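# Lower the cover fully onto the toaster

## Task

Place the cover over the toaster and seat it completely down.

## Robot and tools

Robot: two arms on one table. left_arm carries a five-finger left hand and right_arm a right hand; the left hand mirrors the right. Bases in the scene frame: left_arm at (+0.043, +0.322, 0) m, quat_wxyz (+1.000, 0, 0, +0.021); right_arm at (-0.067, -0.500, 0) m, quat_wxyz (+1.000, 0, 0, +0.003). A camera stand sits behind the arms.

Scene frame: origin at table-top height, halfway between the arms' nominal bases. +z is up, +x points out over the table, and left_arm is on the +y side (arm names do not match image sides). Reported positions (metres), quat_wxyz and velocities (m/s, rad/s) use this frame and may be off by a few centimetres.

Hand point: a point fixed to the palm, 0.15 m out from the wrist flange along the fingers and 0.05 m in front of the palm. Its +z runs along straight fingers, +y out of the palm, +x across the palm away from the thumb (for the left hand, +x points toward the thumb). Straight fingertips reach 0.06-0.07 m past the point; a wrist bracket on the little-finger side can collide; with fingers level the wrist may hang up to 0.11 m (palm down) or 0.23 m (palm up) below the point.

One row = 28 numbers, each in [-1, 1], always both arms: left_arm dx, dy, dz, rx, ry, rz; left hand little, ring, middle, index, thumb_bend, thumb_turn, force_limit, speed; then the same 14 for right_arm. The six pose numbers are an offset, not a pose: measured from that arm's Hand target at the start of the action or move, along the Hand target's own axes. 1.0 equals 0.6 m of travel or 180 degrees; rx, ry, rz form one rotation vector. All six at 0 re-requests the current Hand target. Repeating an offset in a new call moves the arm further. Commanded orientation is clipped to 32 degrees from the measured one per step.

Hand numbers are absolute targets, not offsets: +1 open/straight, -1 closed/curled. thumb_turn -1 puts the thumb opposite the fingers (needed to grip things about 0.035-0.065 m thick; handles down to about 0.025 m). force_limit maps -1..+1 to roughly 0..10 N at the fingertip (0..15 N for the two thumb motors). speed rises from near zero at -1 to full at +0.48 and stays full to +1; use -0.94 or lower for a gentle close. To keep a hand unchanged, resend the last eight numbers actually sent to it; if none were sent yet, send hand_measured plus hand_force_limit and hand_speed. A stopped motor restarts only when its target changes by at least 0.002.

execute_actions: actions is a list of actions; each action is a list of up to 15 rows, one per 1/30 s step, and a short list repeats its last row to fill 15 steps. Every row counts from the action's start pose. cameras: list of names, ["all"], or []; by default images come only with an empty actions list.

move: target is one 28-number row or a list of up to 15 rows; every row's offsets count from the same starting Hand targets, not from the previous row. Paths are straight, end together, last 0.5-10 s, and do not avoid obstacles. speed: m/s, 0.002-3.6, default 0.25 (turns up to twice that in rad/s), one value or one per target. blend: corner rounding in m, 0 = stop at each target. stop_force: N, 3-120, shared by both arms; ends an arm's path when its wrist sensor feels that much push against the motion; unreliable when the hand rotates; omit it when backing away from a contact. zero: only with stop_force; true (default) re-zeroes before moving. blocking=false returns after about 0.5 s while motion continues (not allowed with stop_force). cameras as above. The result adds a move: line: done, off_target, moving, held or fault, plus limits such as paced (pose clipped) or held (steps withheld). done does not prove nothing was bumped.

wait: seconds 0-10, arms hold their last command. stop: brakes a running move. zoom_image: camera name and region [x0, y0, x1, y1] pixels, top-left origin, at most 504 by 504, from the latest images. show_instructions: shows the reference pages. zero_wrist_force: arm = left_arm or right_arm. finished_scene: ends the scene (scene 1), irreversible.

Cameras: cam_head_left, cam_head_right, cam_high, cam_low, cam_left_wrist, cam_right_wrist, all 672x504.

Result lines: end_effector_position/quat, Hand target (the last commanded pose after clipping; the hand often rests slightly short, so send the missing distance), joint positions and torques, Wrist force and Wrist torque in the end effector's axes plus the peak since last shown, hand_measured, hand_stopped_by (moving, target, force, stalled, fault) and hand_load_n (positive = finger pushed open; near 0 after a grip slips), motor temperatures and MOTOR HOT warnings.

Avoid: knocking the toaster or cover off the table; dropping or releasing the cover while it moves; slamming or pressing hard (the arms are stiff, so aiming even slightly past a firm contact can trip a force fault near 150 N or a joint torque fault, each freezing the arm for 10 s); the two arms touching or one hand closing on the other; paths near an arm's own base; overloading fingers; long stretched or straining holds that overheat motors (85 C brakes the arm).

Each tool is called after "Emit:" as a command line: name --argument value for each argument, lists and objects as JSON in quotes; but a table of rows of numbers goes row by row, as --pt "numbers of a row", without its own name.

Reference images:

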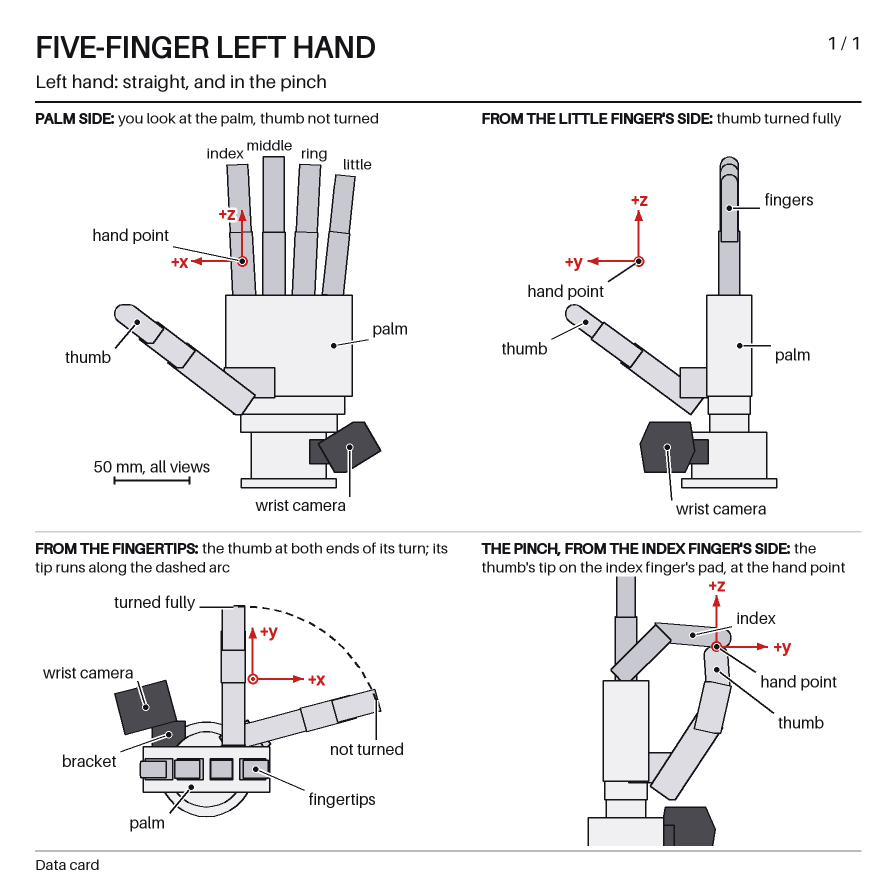

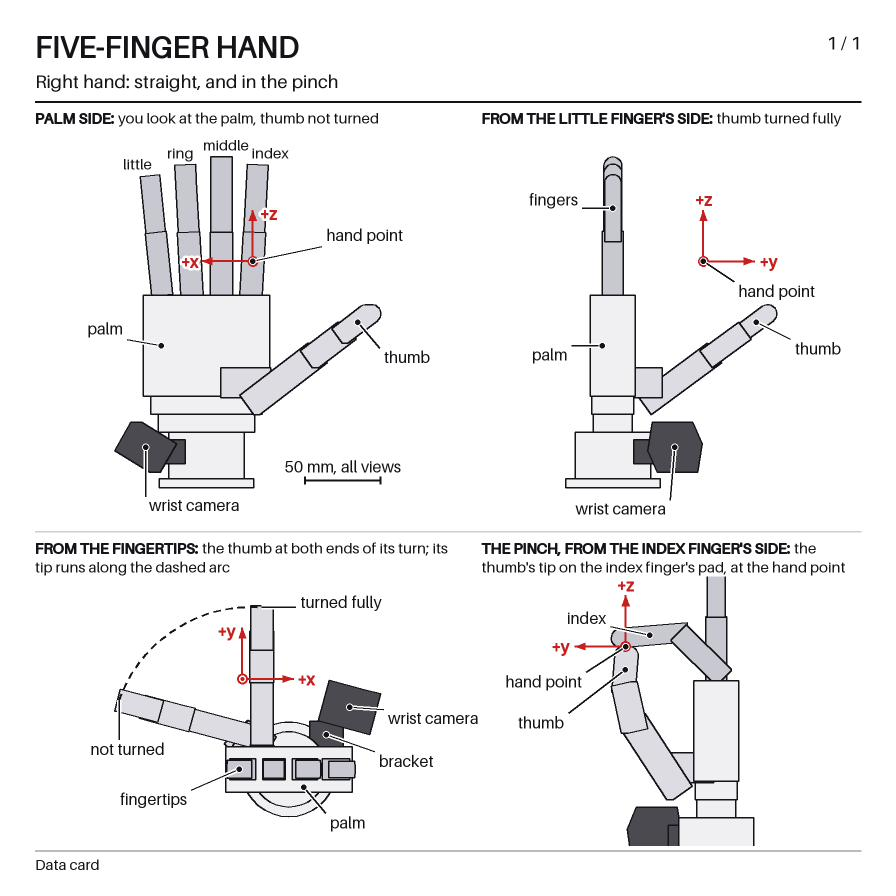

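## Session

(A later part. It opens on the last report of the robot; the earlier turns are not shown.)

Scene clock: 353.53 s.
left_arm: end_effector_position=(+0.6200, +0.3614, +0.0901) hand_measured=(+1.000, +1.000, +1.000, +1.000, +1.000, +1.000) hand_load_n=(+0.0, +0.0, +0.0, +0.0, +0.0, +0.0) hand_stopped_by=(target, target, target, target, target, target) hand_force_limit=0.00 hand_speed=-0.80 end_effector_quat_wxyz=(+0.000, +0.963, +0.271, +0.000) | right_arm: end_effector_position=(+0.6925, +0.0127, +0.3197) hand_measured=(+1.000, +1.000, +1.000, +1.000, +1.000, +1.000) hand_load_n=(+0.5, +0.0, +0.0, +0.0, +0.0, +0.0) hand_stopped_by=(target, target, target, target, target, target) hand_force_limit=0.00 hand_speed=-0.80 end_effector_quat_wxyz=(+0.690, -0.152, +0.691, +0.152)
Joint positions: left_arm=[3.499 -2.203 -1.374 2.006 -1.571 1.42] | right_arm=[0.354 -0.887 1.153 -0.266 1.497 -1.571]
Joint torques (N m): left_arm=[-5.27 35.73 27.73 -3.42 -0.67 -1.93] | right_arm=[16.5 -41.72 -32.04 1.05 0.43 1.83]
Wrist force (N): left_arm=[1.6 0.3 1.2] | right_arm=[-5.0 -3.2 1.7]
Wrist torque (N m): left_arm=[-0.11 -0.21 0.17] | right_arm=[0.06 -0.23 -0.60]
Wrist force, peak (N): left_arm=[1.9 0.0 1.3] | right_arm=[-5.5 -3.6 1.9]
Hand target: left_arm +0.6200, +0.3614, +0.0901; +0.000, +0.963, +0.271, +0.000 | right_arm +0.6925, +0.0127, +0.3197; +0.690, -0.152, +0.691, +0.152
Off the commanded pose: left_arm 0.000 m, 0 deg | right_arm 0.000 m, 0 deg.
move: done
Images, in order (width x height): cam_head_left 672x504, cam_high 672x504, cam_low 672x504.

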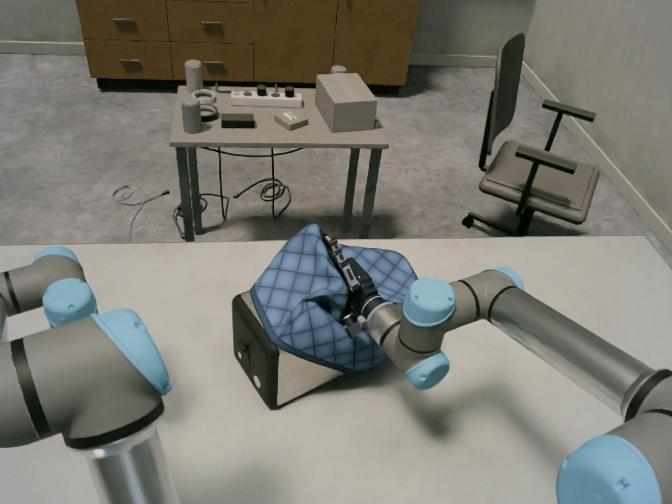

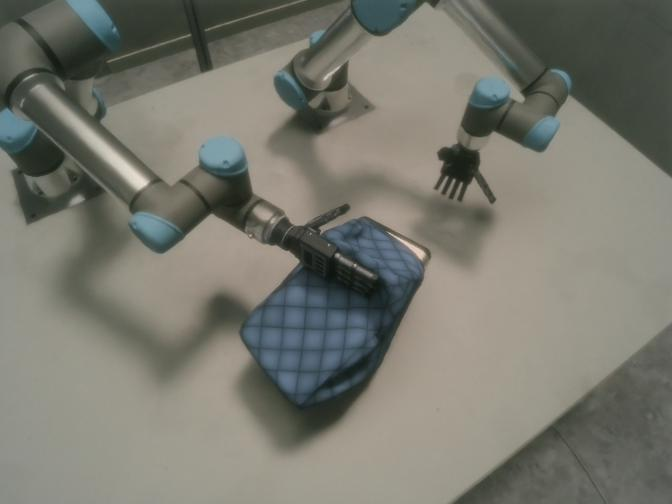

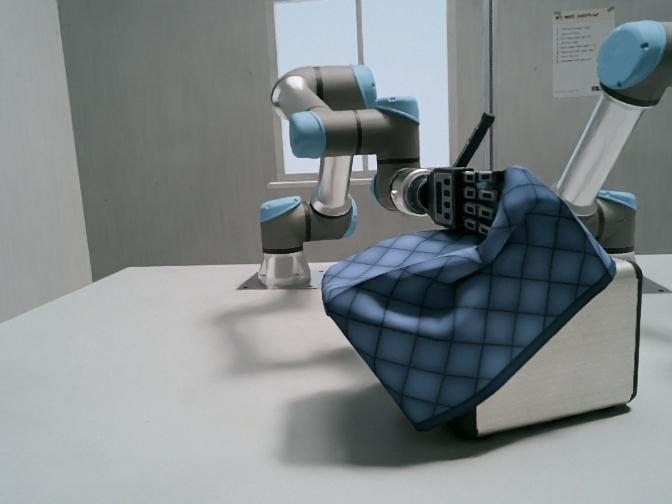

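Emit:
move --target '[0,0,0,0,0,0,1,1,1,1,1,1,0,-0.8,0,0.06,0,0,0,0,1,1,1,1,1,1,0,-0.8]' --speed 0.06 --stop_force 12 --cameras '["cam_head_left","cam_high","cam_low"]'

Emit:
zoom_image --camera "cam_head_left" --region '[220, 190, 470, 420]'

Emit:
zoom_image --camera "cam_low" --region '[260, 120, 672, 504]'

Scene clock: 363.60 s.
left_arm: end_effector_position=(+0.6200, +0.3614, +0.0901) hand_measured=(+1.000, +1.000, +1.000, +1.000, +1.000, +1.000) hand_load_n=(+0.0, +0.0, +0.0, +0.0, +0.0, +0.0) hand_stopped_by=(target, target, target, target, target, target) hand_force_limit=0.00 hand_speed=-0.80 end_effector_quat_wxyz=(+0.000, +0.963, +0.271, +0.000) | right_arm: end_effector_position=(+0.6774, +0.0454, +0.3196) hand_measured=(+1.000, +1.000, +1.000, +1.000, +1.000, +1.000) hand_load_n=(+0.0, +0.0, +0.0, +0.0, +0.0, +0.0) hand_stopped_by=(target, target, target, target, target, target) hand_force_limit=0.00 hand_speed=-0.80 end_effector_quat_wxyz=(+0.690, -0.152, +0.691, +0.152)
Joint positions: left_arm=[3.499 -2.203 -1.374 2.006 -1.571 1.42] | right_arm=[0.409 -0.873 1.129 -0.255 1.553 -1.571]
Joint torques (N m): left_arm=[-6.83 36.12 27.26 -3.27 -0.72 -1.95] | right_arm=[15.15 -41.19 -30.27 1.63 1.12 1.98]
Wrist force (N): left_arm=[1.6 0.0 1.2] | right_arm=[-6.7 -1.2 0.8]
Wrist torque (N m): left_arm=[-0.15 -0.22 0.17] | right_arm=[0.02 -0.26 -0.57]
Wrist force, peak (N): left_arm=[1.9 0.3 1.2] | right_arm=[-7.1 -4.1 1.4]
Hand target: left_arm +0.6200, +0.3614, +0.0901; +0.000, +0.963, +0.271, +0.000 | right_arm +0.6774, +0.0454, +0.3196; +0.690, -0.152, +0.691, +0.152
Off the commanded pose: left_arm 0.000 m, 0 deg | right_arm 0.000 m, 0 deg.
move: done
Images, in order (width x height): cam_head_left 672x504, cam_high 672x504, cam_low 672x504.

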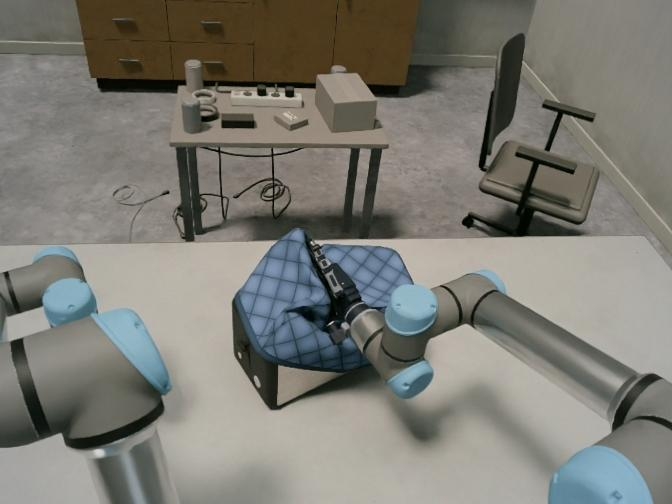

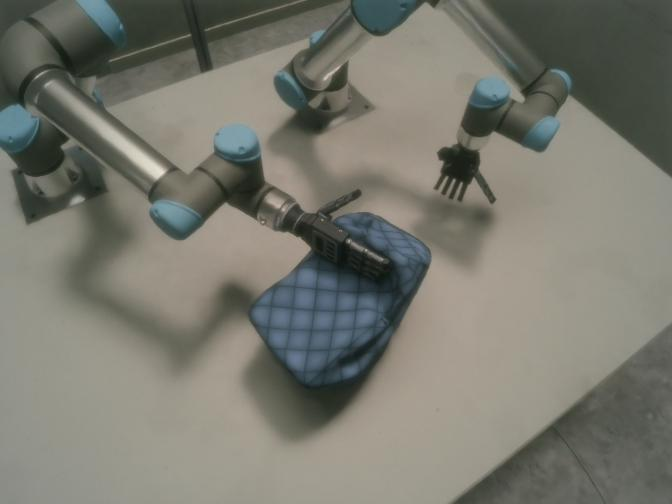

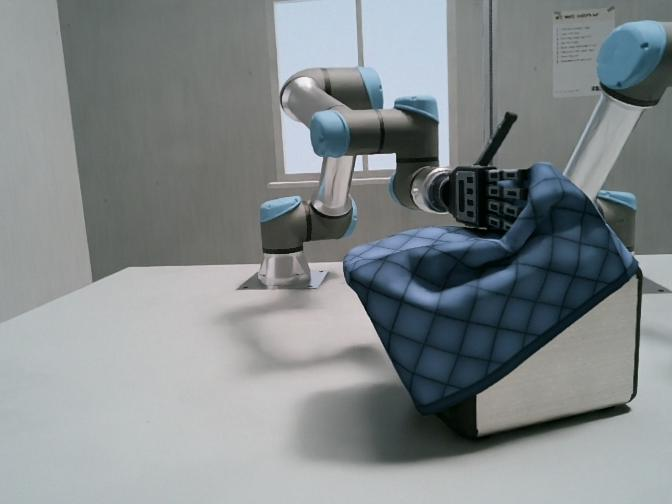

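Scaled by 2.016 from the camera's 672x504 image, which has a finer 960x720 frame.

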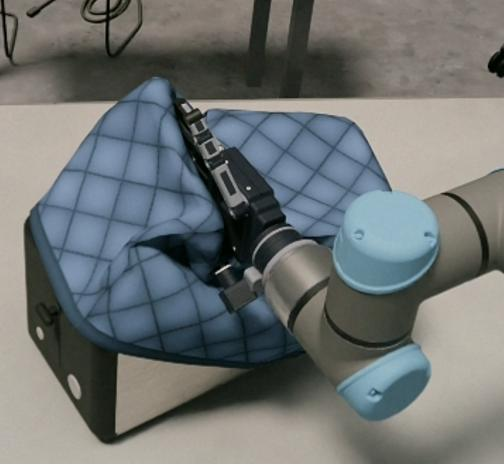

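Scaled by 1.223 from the camera's 672x504 image, which has a finer 960x720 frame.

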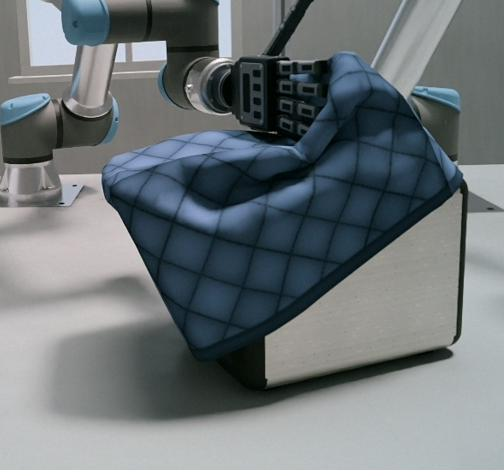

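Emit:
move --target '[0,0,0,0,0,0,1,1,1,1,1,1,0,-0.8,0,0.045,0,0,0,0,1,1,1,1,1,1,0,-0.8]' --speed 0.05 --stop_force 12 --cameras '["cam_head_left","cam_high","cam_low"]'

Emit:
zoom_image --camera "cam_head_left" --region '[220, 190, 470, 420]'

Emit:
zoom_image --camera "cam_low" --region '[260, 120, 672, 504]'

Scene clock: 370.33 s.
left_arm: end_effector_position=(+0.6200, +0.3614, +0.0901) hand_measured=(+1.000, +1.000, +1.000, +1.000, +1.000, +1.000) hand_load_n=(+0.0, +0.0, +0.0, +0.0, +0.0, +0.0) hand_stopped_by=(target, target, target, target, target, target) hand_force_limit=0.00 hand_speed=-0.80 end_effector_quat_wxyz=(+0.000, +0.963, +0.271, +0.000) | right_arm: end_effector_position=(+0.6661, +0.0699, +0.3196) hand_measured=(+1.000, +1.000, +1.000, +1.000, +1.000, +1.000) hand_load_n=(+0.0, +0.0, +0.0, +0.0, +0.0, +0.0) hand_stopped_by=(target, target, target, target, target, target) hand_force_limit=0.00 hand_speed=-0.80 end_effector_quat_wxyz=(+0.690, -0.152, +0.691, +0.152)
Joint positions: left_arm=[3.499 -2.203 -1.374 2.006 -1.571 1.42] | right_arm=[0.45 -0.859 1.104 -0.245 1.594 -1.571]
Joint torques (N m): left_arm=[-5.18 36.59 26.69 -3.27 -0.81 -1.98] | right_arm=[13.07 -45.59 -32.29 0.8 1.66 1.67]
Wrist force (N): left_arm=[1.4 0.2 1.2] | right_arm=[-2.3 0.3 2.0]
Wrist torque (N m): left_arm=[-0.12 -0.20 0.16] | right_arm=[-0.19 -0.17 -0.24]
Wrist force, peak (N): left_arm=[1.9 0.3 1.5] | right_arm=[-7.3 -1.4 1.1]
Hand target: left_arm +0.6200, +0.3614, +0.0901; +0.000, +0.963, +0.271, +0.000 | right_arm +0.6661, +0.0699, +0.3196; +0.690, -0.152, +0.691, +0.152
Off the commanded pose: left_arm 0.000 m, 0 deg | right_arm 0.000 m, 0 deg.
move: done
Images, in order (width x height): cam_head_left 672x504, cam_high 672x504, cam_low 672x504.

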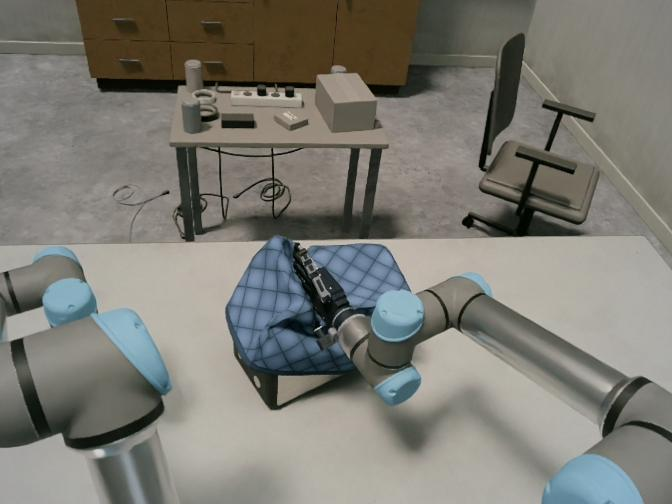

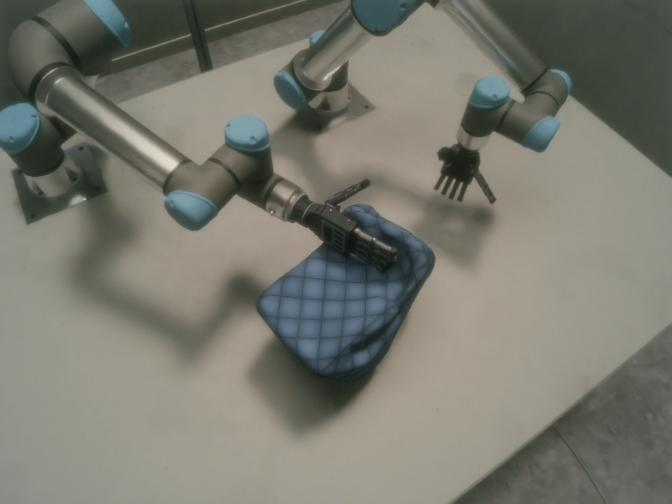

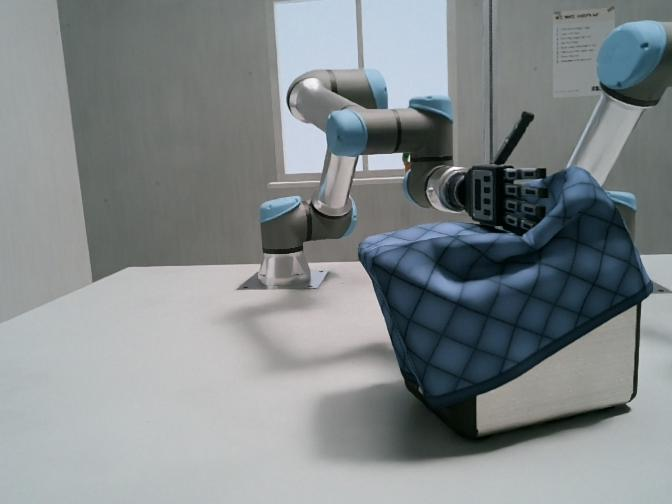

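Scaled by 2.016 from the camera's 672x504 image, which has a finer 960x720 frame.

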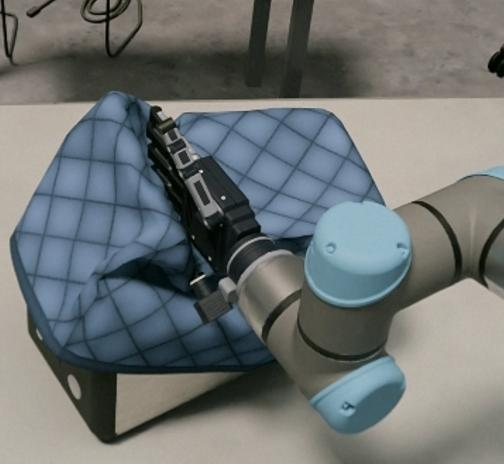

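Scaled by 1.223 from the camera's 672x504 image, which has a finer 960x720 frame.

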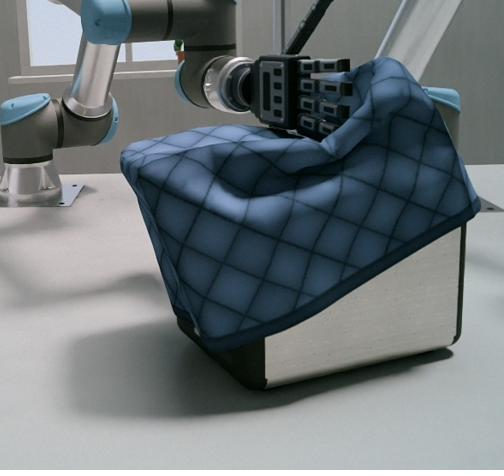

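Emit:
move --target '[0,0,0,0,0,0,1,1,1,1,1,1,0,-0.8,-0.25,-0.02,0,0,0,0,1,1,1,1,1,1,0,-0.8]' --speed 0.08 --cameras '["cam_head_left","cam_high","cam_low"]'

Emit:
zoom_image --camera "cam_head_left" --region '[200, 190, 450, 420]'

Emit:
zoom_image --camera "cam_low" --region '[260, 120, 672, 504]'

Scene clock: 381.70 s.
left_arm: end_effector_position=(+0.6200, +0.3614, +0.0901) hand_measured=(+1.000, +1.000, +1.000, +1.000, +1.000, +1.000) hand_load_n=(+0.0, +0.0, +0.0, +0.0, +0.0, +0.0) hand_stopped_by=(target, target, target, target, target, target) hand_force_limit=0.00 hand_speed=-0.80 end_effector_quat_wxyz=(+0.000, +0.963, +0.271, +0.000) | right_arm: end_effector_position=(+0.6712, +0.0590, +0.4696) hand_measured=(+1.000, +1.000, +1.000, +1.000, +1.000, +1.000) hand_load_n=(+0.0, +0.0, -0.5, +0.0, +0.0, -0.5) hand_stopped_by=(target, target, target, target, target, target) hand_force_limit=0.00 hand_speed=-0.80 end_effector_quat_wxyz=(+0.690, -0.152, +0.691, +0.152)
Joint positions: left_arm=[3.499 -2.203 -1.374 2.006 -1.571 1.42] | right_arm=[0.432 -0.895 0.78 0.115 1.576 -1.571]
Joint torques (N m): left_arm=[-5.68 37.85 27.54 -3.23 -0.6 -1.99] | right_arm=[-14.04 -46.09 -34.83 -0.1 -1.71 -1.21]
Wrist force (N): left_arm=[1.5 0.0 1.3] | right_arm=[-1.3 0.6 2.1]
Wrist torque (N m): left_arm=[-0.15 -0.21 0.18] | right_arm=[-0.20 -0.05 -0.15]
Wrist force, peak (N): left_arm=[2.0 0.0 1.3] | right_arm=[-3.5 0.5 2.4]
Hand target: left_arm +0.6200, +0.3614, +0.0901; +0.000, +0.963, +0.271, +0.000 | right_arm +0.6712, +0.0590, +0.4696; +0.690, -0.152, +0.691, +0.152
Off the commanded pose: left_arm 0.000 m, 0 deg | right_arm 0.000 m, 0 deg.
move: done
Images, in order (width x height): cam_head_left 672x504, cam_high 672x504, cam_low 672x504.

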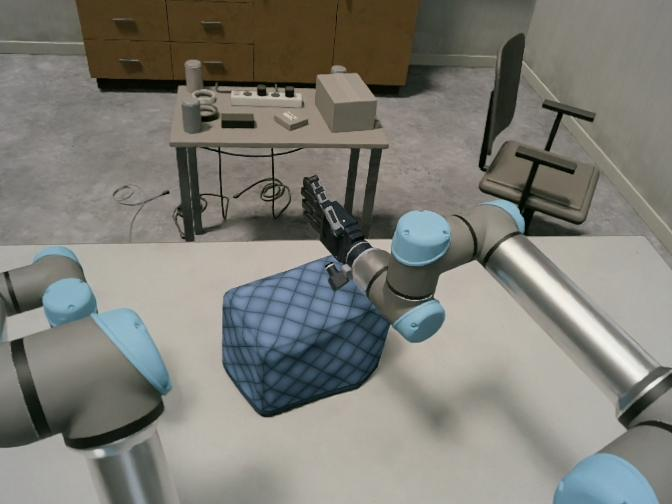

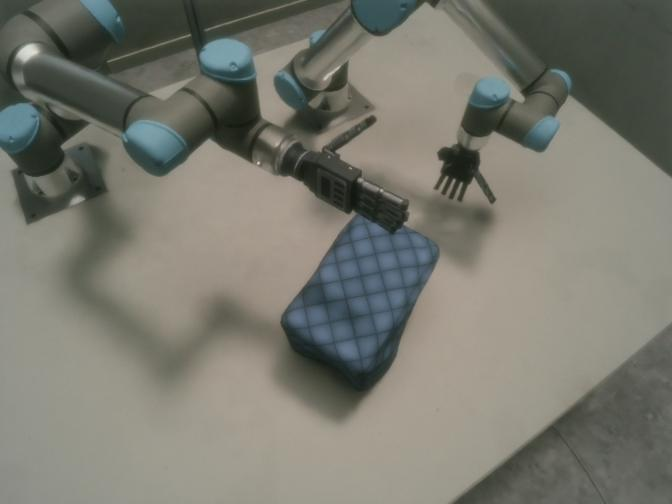

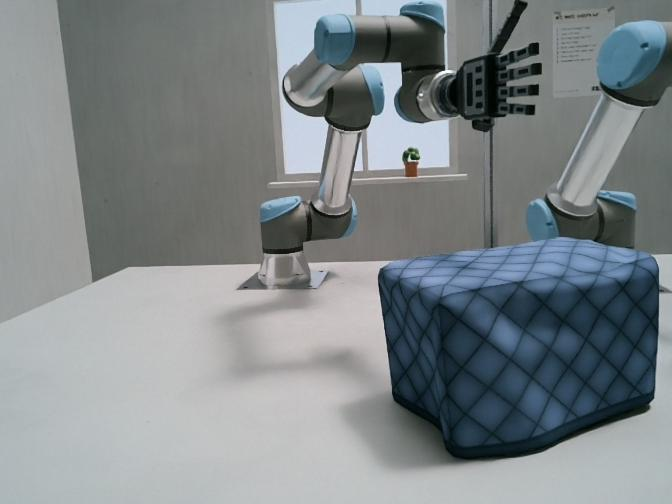

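Scaled by 2.016 from the camera's 672x504 image, which has a finer 960x720 frame.

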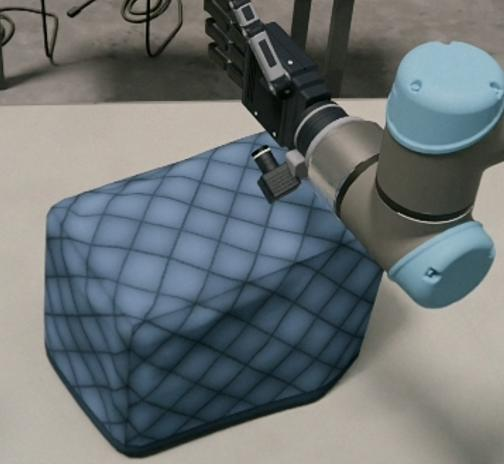

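Scaled by 1.223 from the camera's 672x504 image, which has a finer 960x720 frame.

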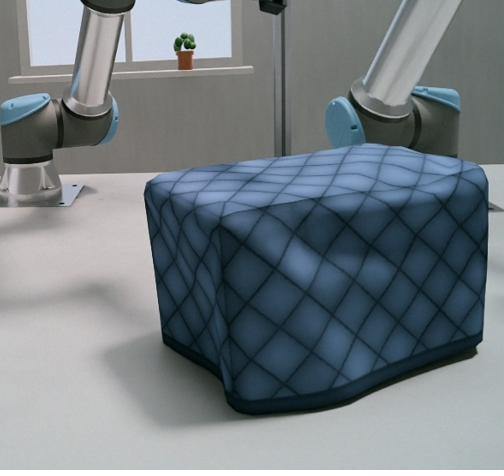

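Emit:
move --target '[0,0,0,0,0,0,1,1,1,1,1,1,0,-0.8,0,-0.25,-0.4,0,0,0,1,1,1,1,1,1,0,-0.8]' --cameras '["cam_head_left","cam_head_right","cam_high","cam_low"]'

Emit:
zoom_image --camera "cam_head_left" --region '[200, 240, 410, 430]'

Emit:
zoom_image --camera "cam_low" --region '[360, 320, 672, 480]'

Emit:
zoom_image --camera "cam_high" --region '[250, 190, 470, 410]'

Scene clock: 388.90 s.
left_arm: end_effector_position=(+0.6200, +0.3614, +0.0901) hand_measured=(+1.000, +1.000, +1.000, +1.000, +1.000, +1.000) hand_load_n=(+0.0, +0.0, +0.0, +0.0, +0.0, +0.0) hand_stopped_by=(target, target, target, target, target, target) hand_force_limit=0.00 hand_speed=-0.80 end_effector_quat_wxyz=(+0.000, +0.963, +0.271, +0.000) | right_arm: end_effector_position=(+0.5165, -0.1778, +0.4699) hand_measured=(+1.000, +1.000, +1.000, +1.000, +1.000, +1.000) hand_load_n=(+0.0, +0.0, +0.0, +0.0, +0.0, -0.5) hand_stopped_by=(target, target, target, target, target, target) hand_force_limit=0.00 hand_speed=-0.80 end_effector_quat_wxyz=(+0.690, -0.152, +0.691, +0.152)
Joint positions: left_arm=[3.499 -2.203 -1.374 2.006 -1.571 1.42] | right_arm=[0.068 -1.561 1.685 -0.123 1.212 -1.571]
Joint torques (N m): left_arm=[-4.69 37 27.27 -3.25 -0.57 -1.93] | right_arm=[-12.28 -31.12 -7.21 -2.87 -1.75 1.61]
Wrist force (N): left_arm=[1.7 0.1 1.1] | right_arm=[-1.2 0.6 2.3]
Wrist torque (N m): left_arm=[-0.12 -0.23 0.18] | right_arm=[-0.20 -0.09 -0.17]
Wrist force, peak (N): left_arm=[1.9 0.0 1.5] | right_arm=[-1.0 1.2 2.9]
Hand target: left_arm +0.6200, +0.3614, +0.0901; +0.000, +0.963, +0.271, +0.000 | right_arm +0.5165, -0.1779, +0.4699; +0.690, -0.152, +0.691, +0.152
Off the commanded pose: left_arm 0.000 m, 0 deg | right_arm 0.000 m, 0 deg.
move: done
Images, in order (width x height): cam_head_left 672x504, cam_head_right 672x504, cam_high 672x504, cam_low 672x504.

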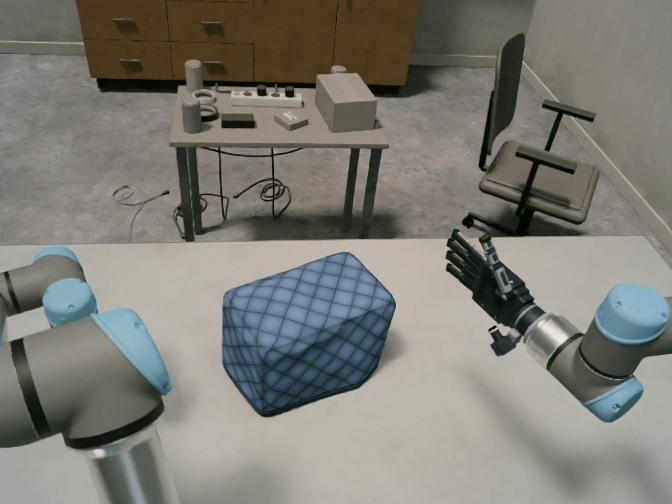

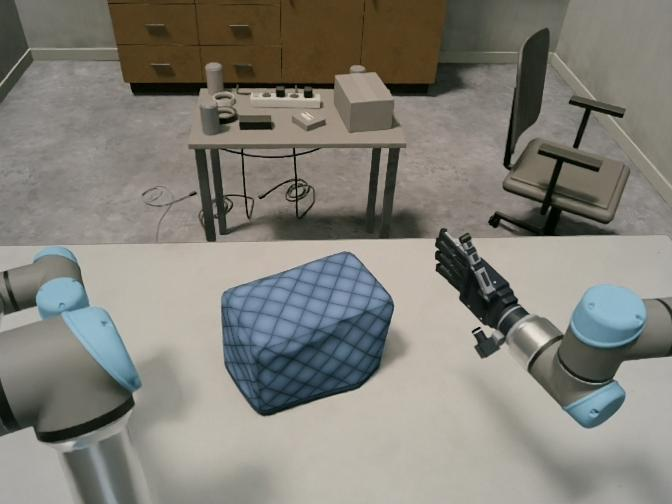

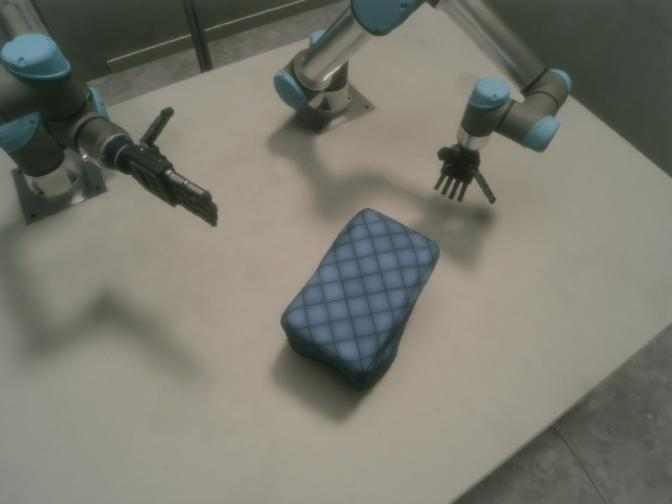

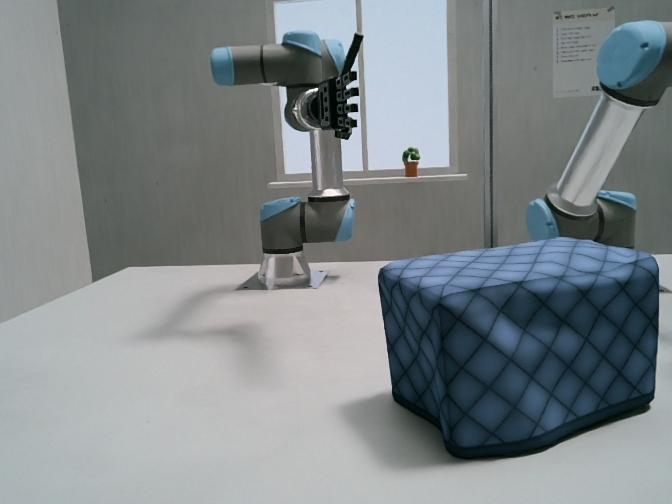

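Scaled by 2.400 from the camera's 672x504 image, which has a finer 960x720 frame.

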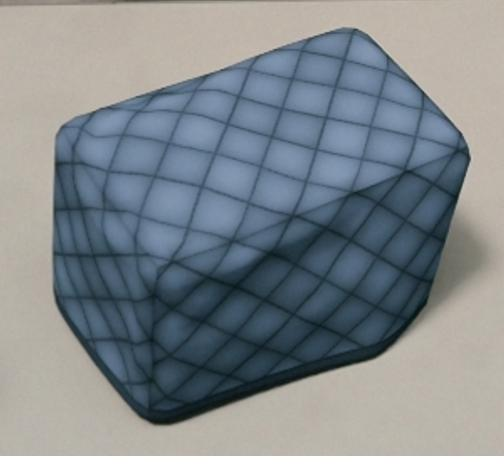

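Scaled by 1.615 from the camera's 672x504 image, which has a finer 960x720 frame.

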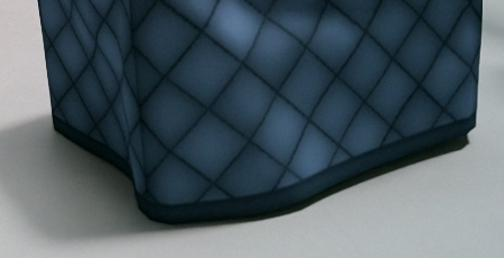

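Scaled by 2.291 from the camera's 672x504 image, which has a finer 960x720 frame.

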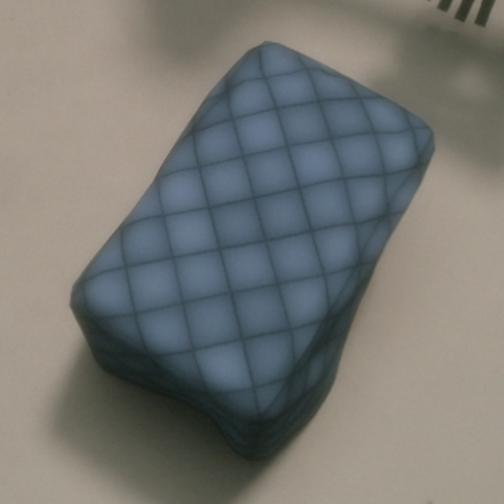

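Emit:
move --target '[0,0,0,0,0,0,1,1,1,1,1,1,0,-0.8,0.1,0.147,0.4017,0,0,-0.5,1,1,1,1,1,1,0,-0.8]' --cameras '["cam_head_left","cam_high","cam_low","cam_right_wrist"]'

Scene clock: 406.30 s.
left_arm: end_effector_position=(+0.6200, +0.3614, +0.0901) hand_measured=(+1.000, +1.000, +1.000, +1.000, +1.000, +1.000) hand_load_n=(+0.0, +0.0, +0.0, +0.0, +0.0, +0.0) hand_stopped_by=(target, target, target, target, target, target) hand_force_limit=0.00 hand_speed=-0.80 end_effector_quat_wxyz=(+0.000, +0.963, +0.271, +0.000) | right_arm: end_effector_position=(+0.6980, +0.0033, +0.4096) hand_measured=(+1.000, +1.000, +1.000, +1.000, +1.000, +1.000) hand_load_n=(+0.0, +0.0, +0.0, +0.0, +0.0, +0.0) hand_stopped_by=(target, target, target, target, target, target) hand_force_limit=0.00 hand_speed=-0.80 end_effector_quat_wxyz=(+0.596, -0.596, +0.381, -0.381)
Joint positions: left_arm=[3.499 -2.203 -1.374 2.006 -1.571 1.42] | right_arm=[0.383 -0.895 0.701 0.195 1.526 -3.142]
Joint torques (N m): left_arm=[-4.51 38.16 27.42 -3.13 -0.57 -1.95] | right_arm=[14.3 -48.21 -35.06 0.25 1.36 -1.51]
Wrist force (N): left_arm=[1.9 0.4 1.1] | right_arm=[0.8 -1.6 2.2]
Wrist torque (N m): left_arm=[-0.07 -0.26 0.18] | right_arm=[-0.46 -0.23 -0.04]
Wrist force, peak (N): left_arm=[2.0 0.0 1.3] | right_arm=[0.0 -1.9 2.4]
Hand target: left_arm +0.6200, +0.3614, +0.0901; +0.000, +0.963, +0.271, +0.000 | right_arm +0.6981, +0.0034, +0.4097; +0.596, -0.596, +0.381, -0.381
Off the commanded pose: left_arm 0.000 m, 0 deg | right_arm 0.000 m, 0 deg.
move: done
Images, in order (width x height): cam_head_left 672x504, cam_high 672x504, cam_low 672x504, cam_right_wrist 672x504.

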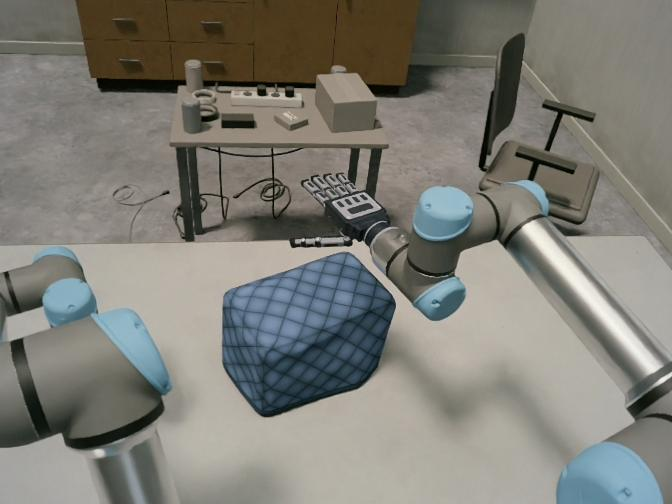

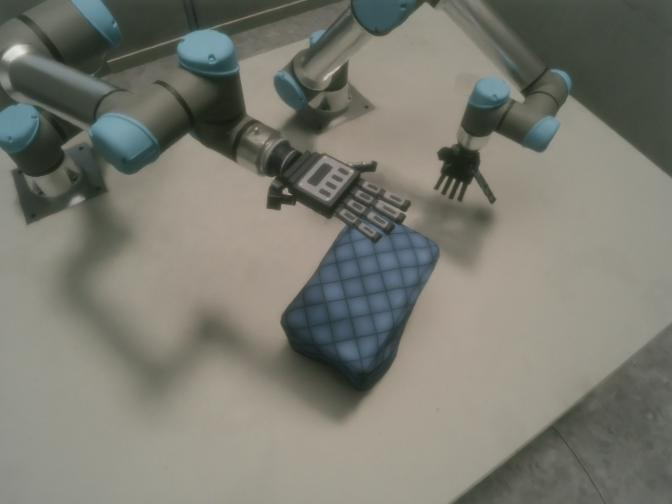

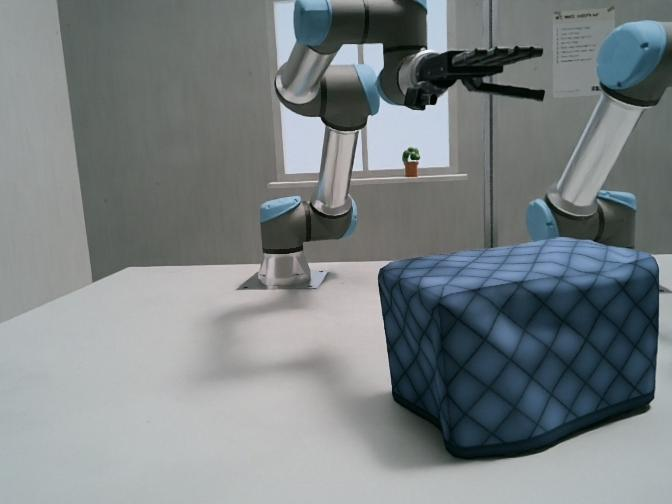

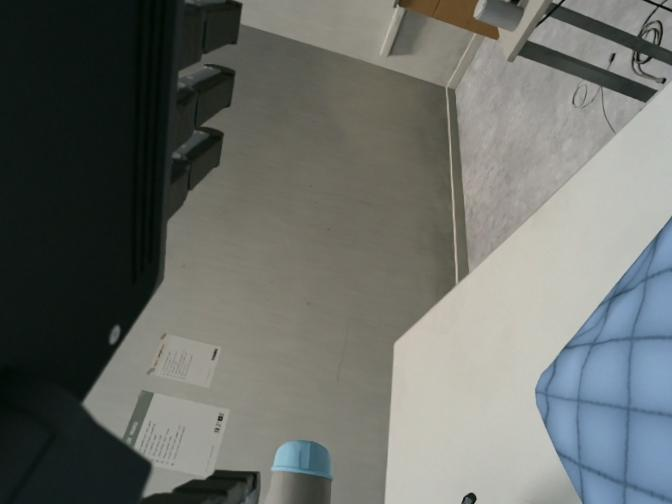

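Emit:
move --target '[0,0,0,0,0,0,1,1,1,1,1,1,0,-0.8,0.0667,0,0.0417,0,0,0.5,1,1,1,1,1,1,0,-0.8]' --speed 0.5

Emit:
move --target '[0,0,0,0,0,0,1,1,1,1,1,1,0,-0.8,0,0,0,0,0,0.5,1,1,1,1,1,1,0,-0.8]' --speed 0.5

Emit:
move --target '[0,0,0,0,0,0,1,1,1,1,1,1,0,-0.8,0,-0.1,0,0,0,0,1,1,1,1,1,1,0,-0.8]' --speed 0.2 --cameras '["cam_head_left","cam_high","cam_low"]'

Scene clock: 439.67 s.
left_arm: end_effector_position=(+0.6200, +0.3614, +0.0901) hand_measured=(+1.000, +1.000, +1.000, +1.000, +1.000, +1.000) hand_load_n=(+0.0, +0.0, +0.0, +0.0, -0.5, +0.0) hand_stopped_by=(target, target, target, target, target, target) hand_force_limit=0.00 hand_speed=-0.80 end_effector_quat_wxyz=(+0.000, +0.963, +0.271, +0.000) | right_arm: end_effector_position=(+0.7376, -0.0224, +0.4096) hand_measured=(+1.000, +1.000, +1.000, +1.000, +1.000, +1.000) hand_load_n=(+0.0, +0.0, +0.0, +0.0, +0.0, +0.0) hand_stopped_by=(target, target, target, target, target, target) hand_force_limit=0.00 hand_speed=-0.80 end_effector_quat_wxyz=(+0.690, -0.152, +0.691, +0.152)
Joint positions: left_arm=[3.499 -2.203 -1.374 2.006 -1.571 1.42] | right_arm=[0.281 -0.862 0.879 -0.016 1.425 -1.571]
Joint torques (N m): left_arm=[-4.06 37.45 27.94 -3.13 -0.46 -1.89] | right_arm=[11.84 -47.6 -8.76 -3.16 1.73 2.35]
Wrist force (N): left_arm=[1.7 0.2 1.2] | right_arm=[-0.9 0.8 2.2]
Wrist torque (N m): left_arm=[-0.12 -0.22 0.17] | right_arm=[-0.15 -0.11 -0.15]
Wrist force, peak (N): left_arm=[2.1 0.3 1.3] | right_arm=[0.8 -1.8 2.4]
Hand target: left_arm +0.6200, +0.3614, +0.0901; +0.000, +0.963, +0.271, +0.000 | right_arm +0.7376, -0.0224, +0.4096; +0.690, -0.152, +0.691, +0.152
Off the commanded pose: left_arm 0.000 m, 0 deg | right_arm 0.000 m, 0 deg.
move: done

Scene clock: 442.10 s.
left_arm: end_effector_position=(+0.6200, +0.3614, +0.0901) hand_measured=(+1.000, +1.000, +1.000, +1.000, +1.000, +1.000) hand_load_n=(+0.0, +0.0, +0.0, +0.0, +0.0, +0.0) hand_stopped_by=(target, target, target, target, target, target) hand_force_limit=0.00 hand_speed=-0.80 end_effector_quat_wxyz=(+0.000, +0.963, +0.271, +0.000) | right_arm: end_effector_position=(+0.7376, -0.0224, +0.4096) hand_measured=(+1.000, +1.000, +1.000, +1.000, +1.000, +1.000) hand_load_n=(+0.0, +0.0, +0.0, +0.0, +0.0, +0.0) hand_stopped_by=(target, target, target, target, target, target) hand_force_limit=0.00 hand_speed=-0.80 end_effector_quat_wxyz=(+0.381, +0.381, +0.596, +0.596)
Joint positions: left_arm=[3.499 -2.203 -1.374 2.006 -1.571 1.42] | right_arm=[0.416 -0.826 0.891 -0.064 1.56 0]
Joint torques (N m): left_arm=[-3.36 37.89 26.66 -2.96 -0.44 -1.98] | right_arm=[11.69 -49.43 -35.1 0.36 1.48 2.08]
Wrist force (N): left_arm=[1.7 0.0 1.1] | right_arm=[0.4 3.0 1.3]
Wrist torque (N m): left_arm=[-0.14 -0.23 0.18] | right_arm=[0.13 -0.23 0.28]
Wrist force, peak (N): left_arm=[2.0 0.1 1.3] | right_arm=[0.4 3.2 1.4]
Hand target: left_arm +0.6200, +0.3614, +0.0901; +0.000, +0.963, +0.271, +0.000 | right_arm +0.7376, -0.0224, +0.4096; +0.381, +0.381, +0.596, +0.596
Off the commanded pose: left_arm 0.000 m, 0 deg | right_arm 0.000 m, 0 deg.
move: done

Scene clock: 443.13 s.
left_arm: end_effector_position=(+0.6200, +0.3614, +0.0901) hand_measured=(+1.000, +1.000, +1.000, +1.000, +1.000, +1.000) hand_load_n=(+0.0, +0.0, +0.0, +0.0, +0.0, +0.0) hand_stopped_by=(target, target, target, target, target, target) hand_force_limit=0.00 hand_speed=-0.80 end_effector_quat_wxyz=(+0.000, +0.963, +0.271, +0.000) | right_arm: end_effector_position=(+0.7375, -0.0224, +0.3498) hand_measured=(+1.000, +1.000, +1.000, +1.000, +1.000, +1.000) hand_load_n=(+0.0, +0.0, +0.0, +0.0, +0.0, +0.0) hand_stopped_by=(target, target, target, target, target, target) hand_force_limit=0.00 hand_speed=-0.80 end_effector_quat_wxyz=(+0.381, +0.381, +0.596, +0.596)
Joint positions: left_arm=[3.499 -2.203 -1.374 2.006 -1.571 1.42] | right_arm=[0.416 -0.803 1.005 -0.201 1.56 0]
Joint torques (N m): left_arm=[-3.62 38.08 27.01 -3.13 -0.36 -2] | right_arm=[-12.44 -48.69 -7.14 -3.35 -1.52 -1.31]
Wrist force (N): left_arm=[1.6 -0.2 1.1] | right_arm=[0.1 2.8 1.3]
Wrist torque (N m): left_arm=[-0.16 -0.21 0.18] | right_arm=[0.10 -0.18 0.26]
Wrist force, peak (N): left_arm=[1.8 0.1 1.5] | right_arm=[0.3 3.7 1.3]
Hand target: left_arm +0.6200, +0.3614, +0.0901; +0.000, +0.963, +0.271, +0.000 | right_arm +0.7375, -0.0225, +0.3496; +0.381, +0.381, +0.596, +0.596
Off the commanded pose: left_arm 0.000 m, 0 deg | right_arm 0.000 m, 0 deg.
move: done
Images, in order (width x height): cam_head_left 672x504, cam_high 672x504, cam_low 672x504.

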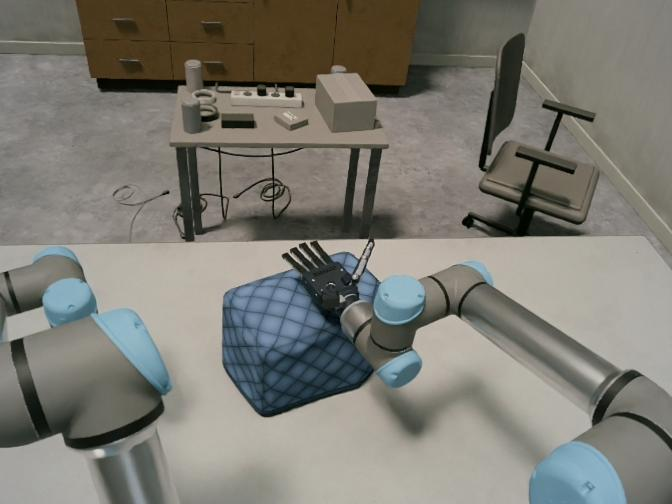

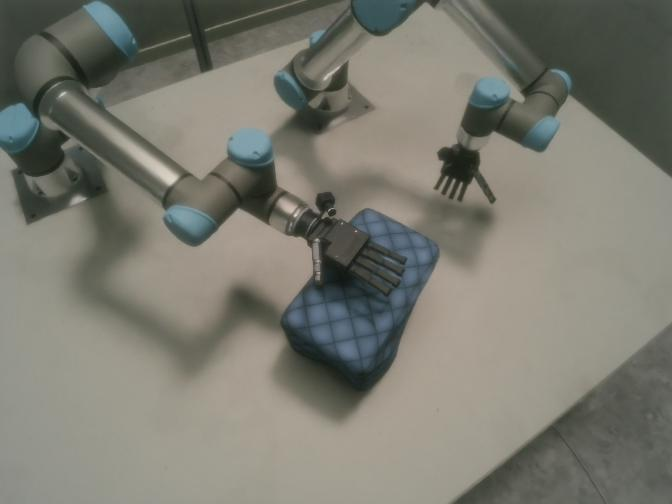

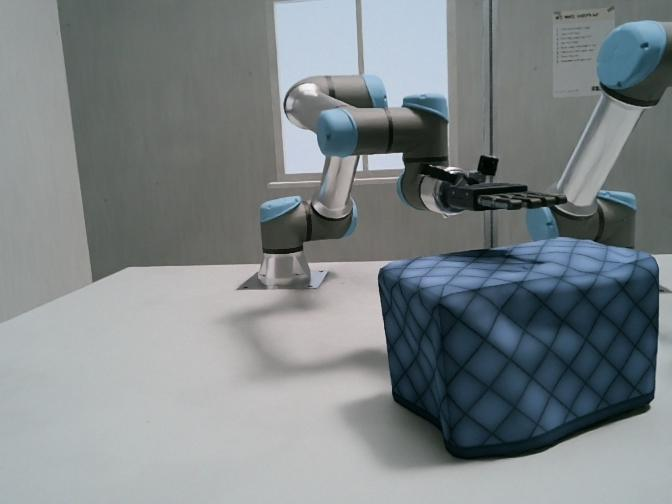

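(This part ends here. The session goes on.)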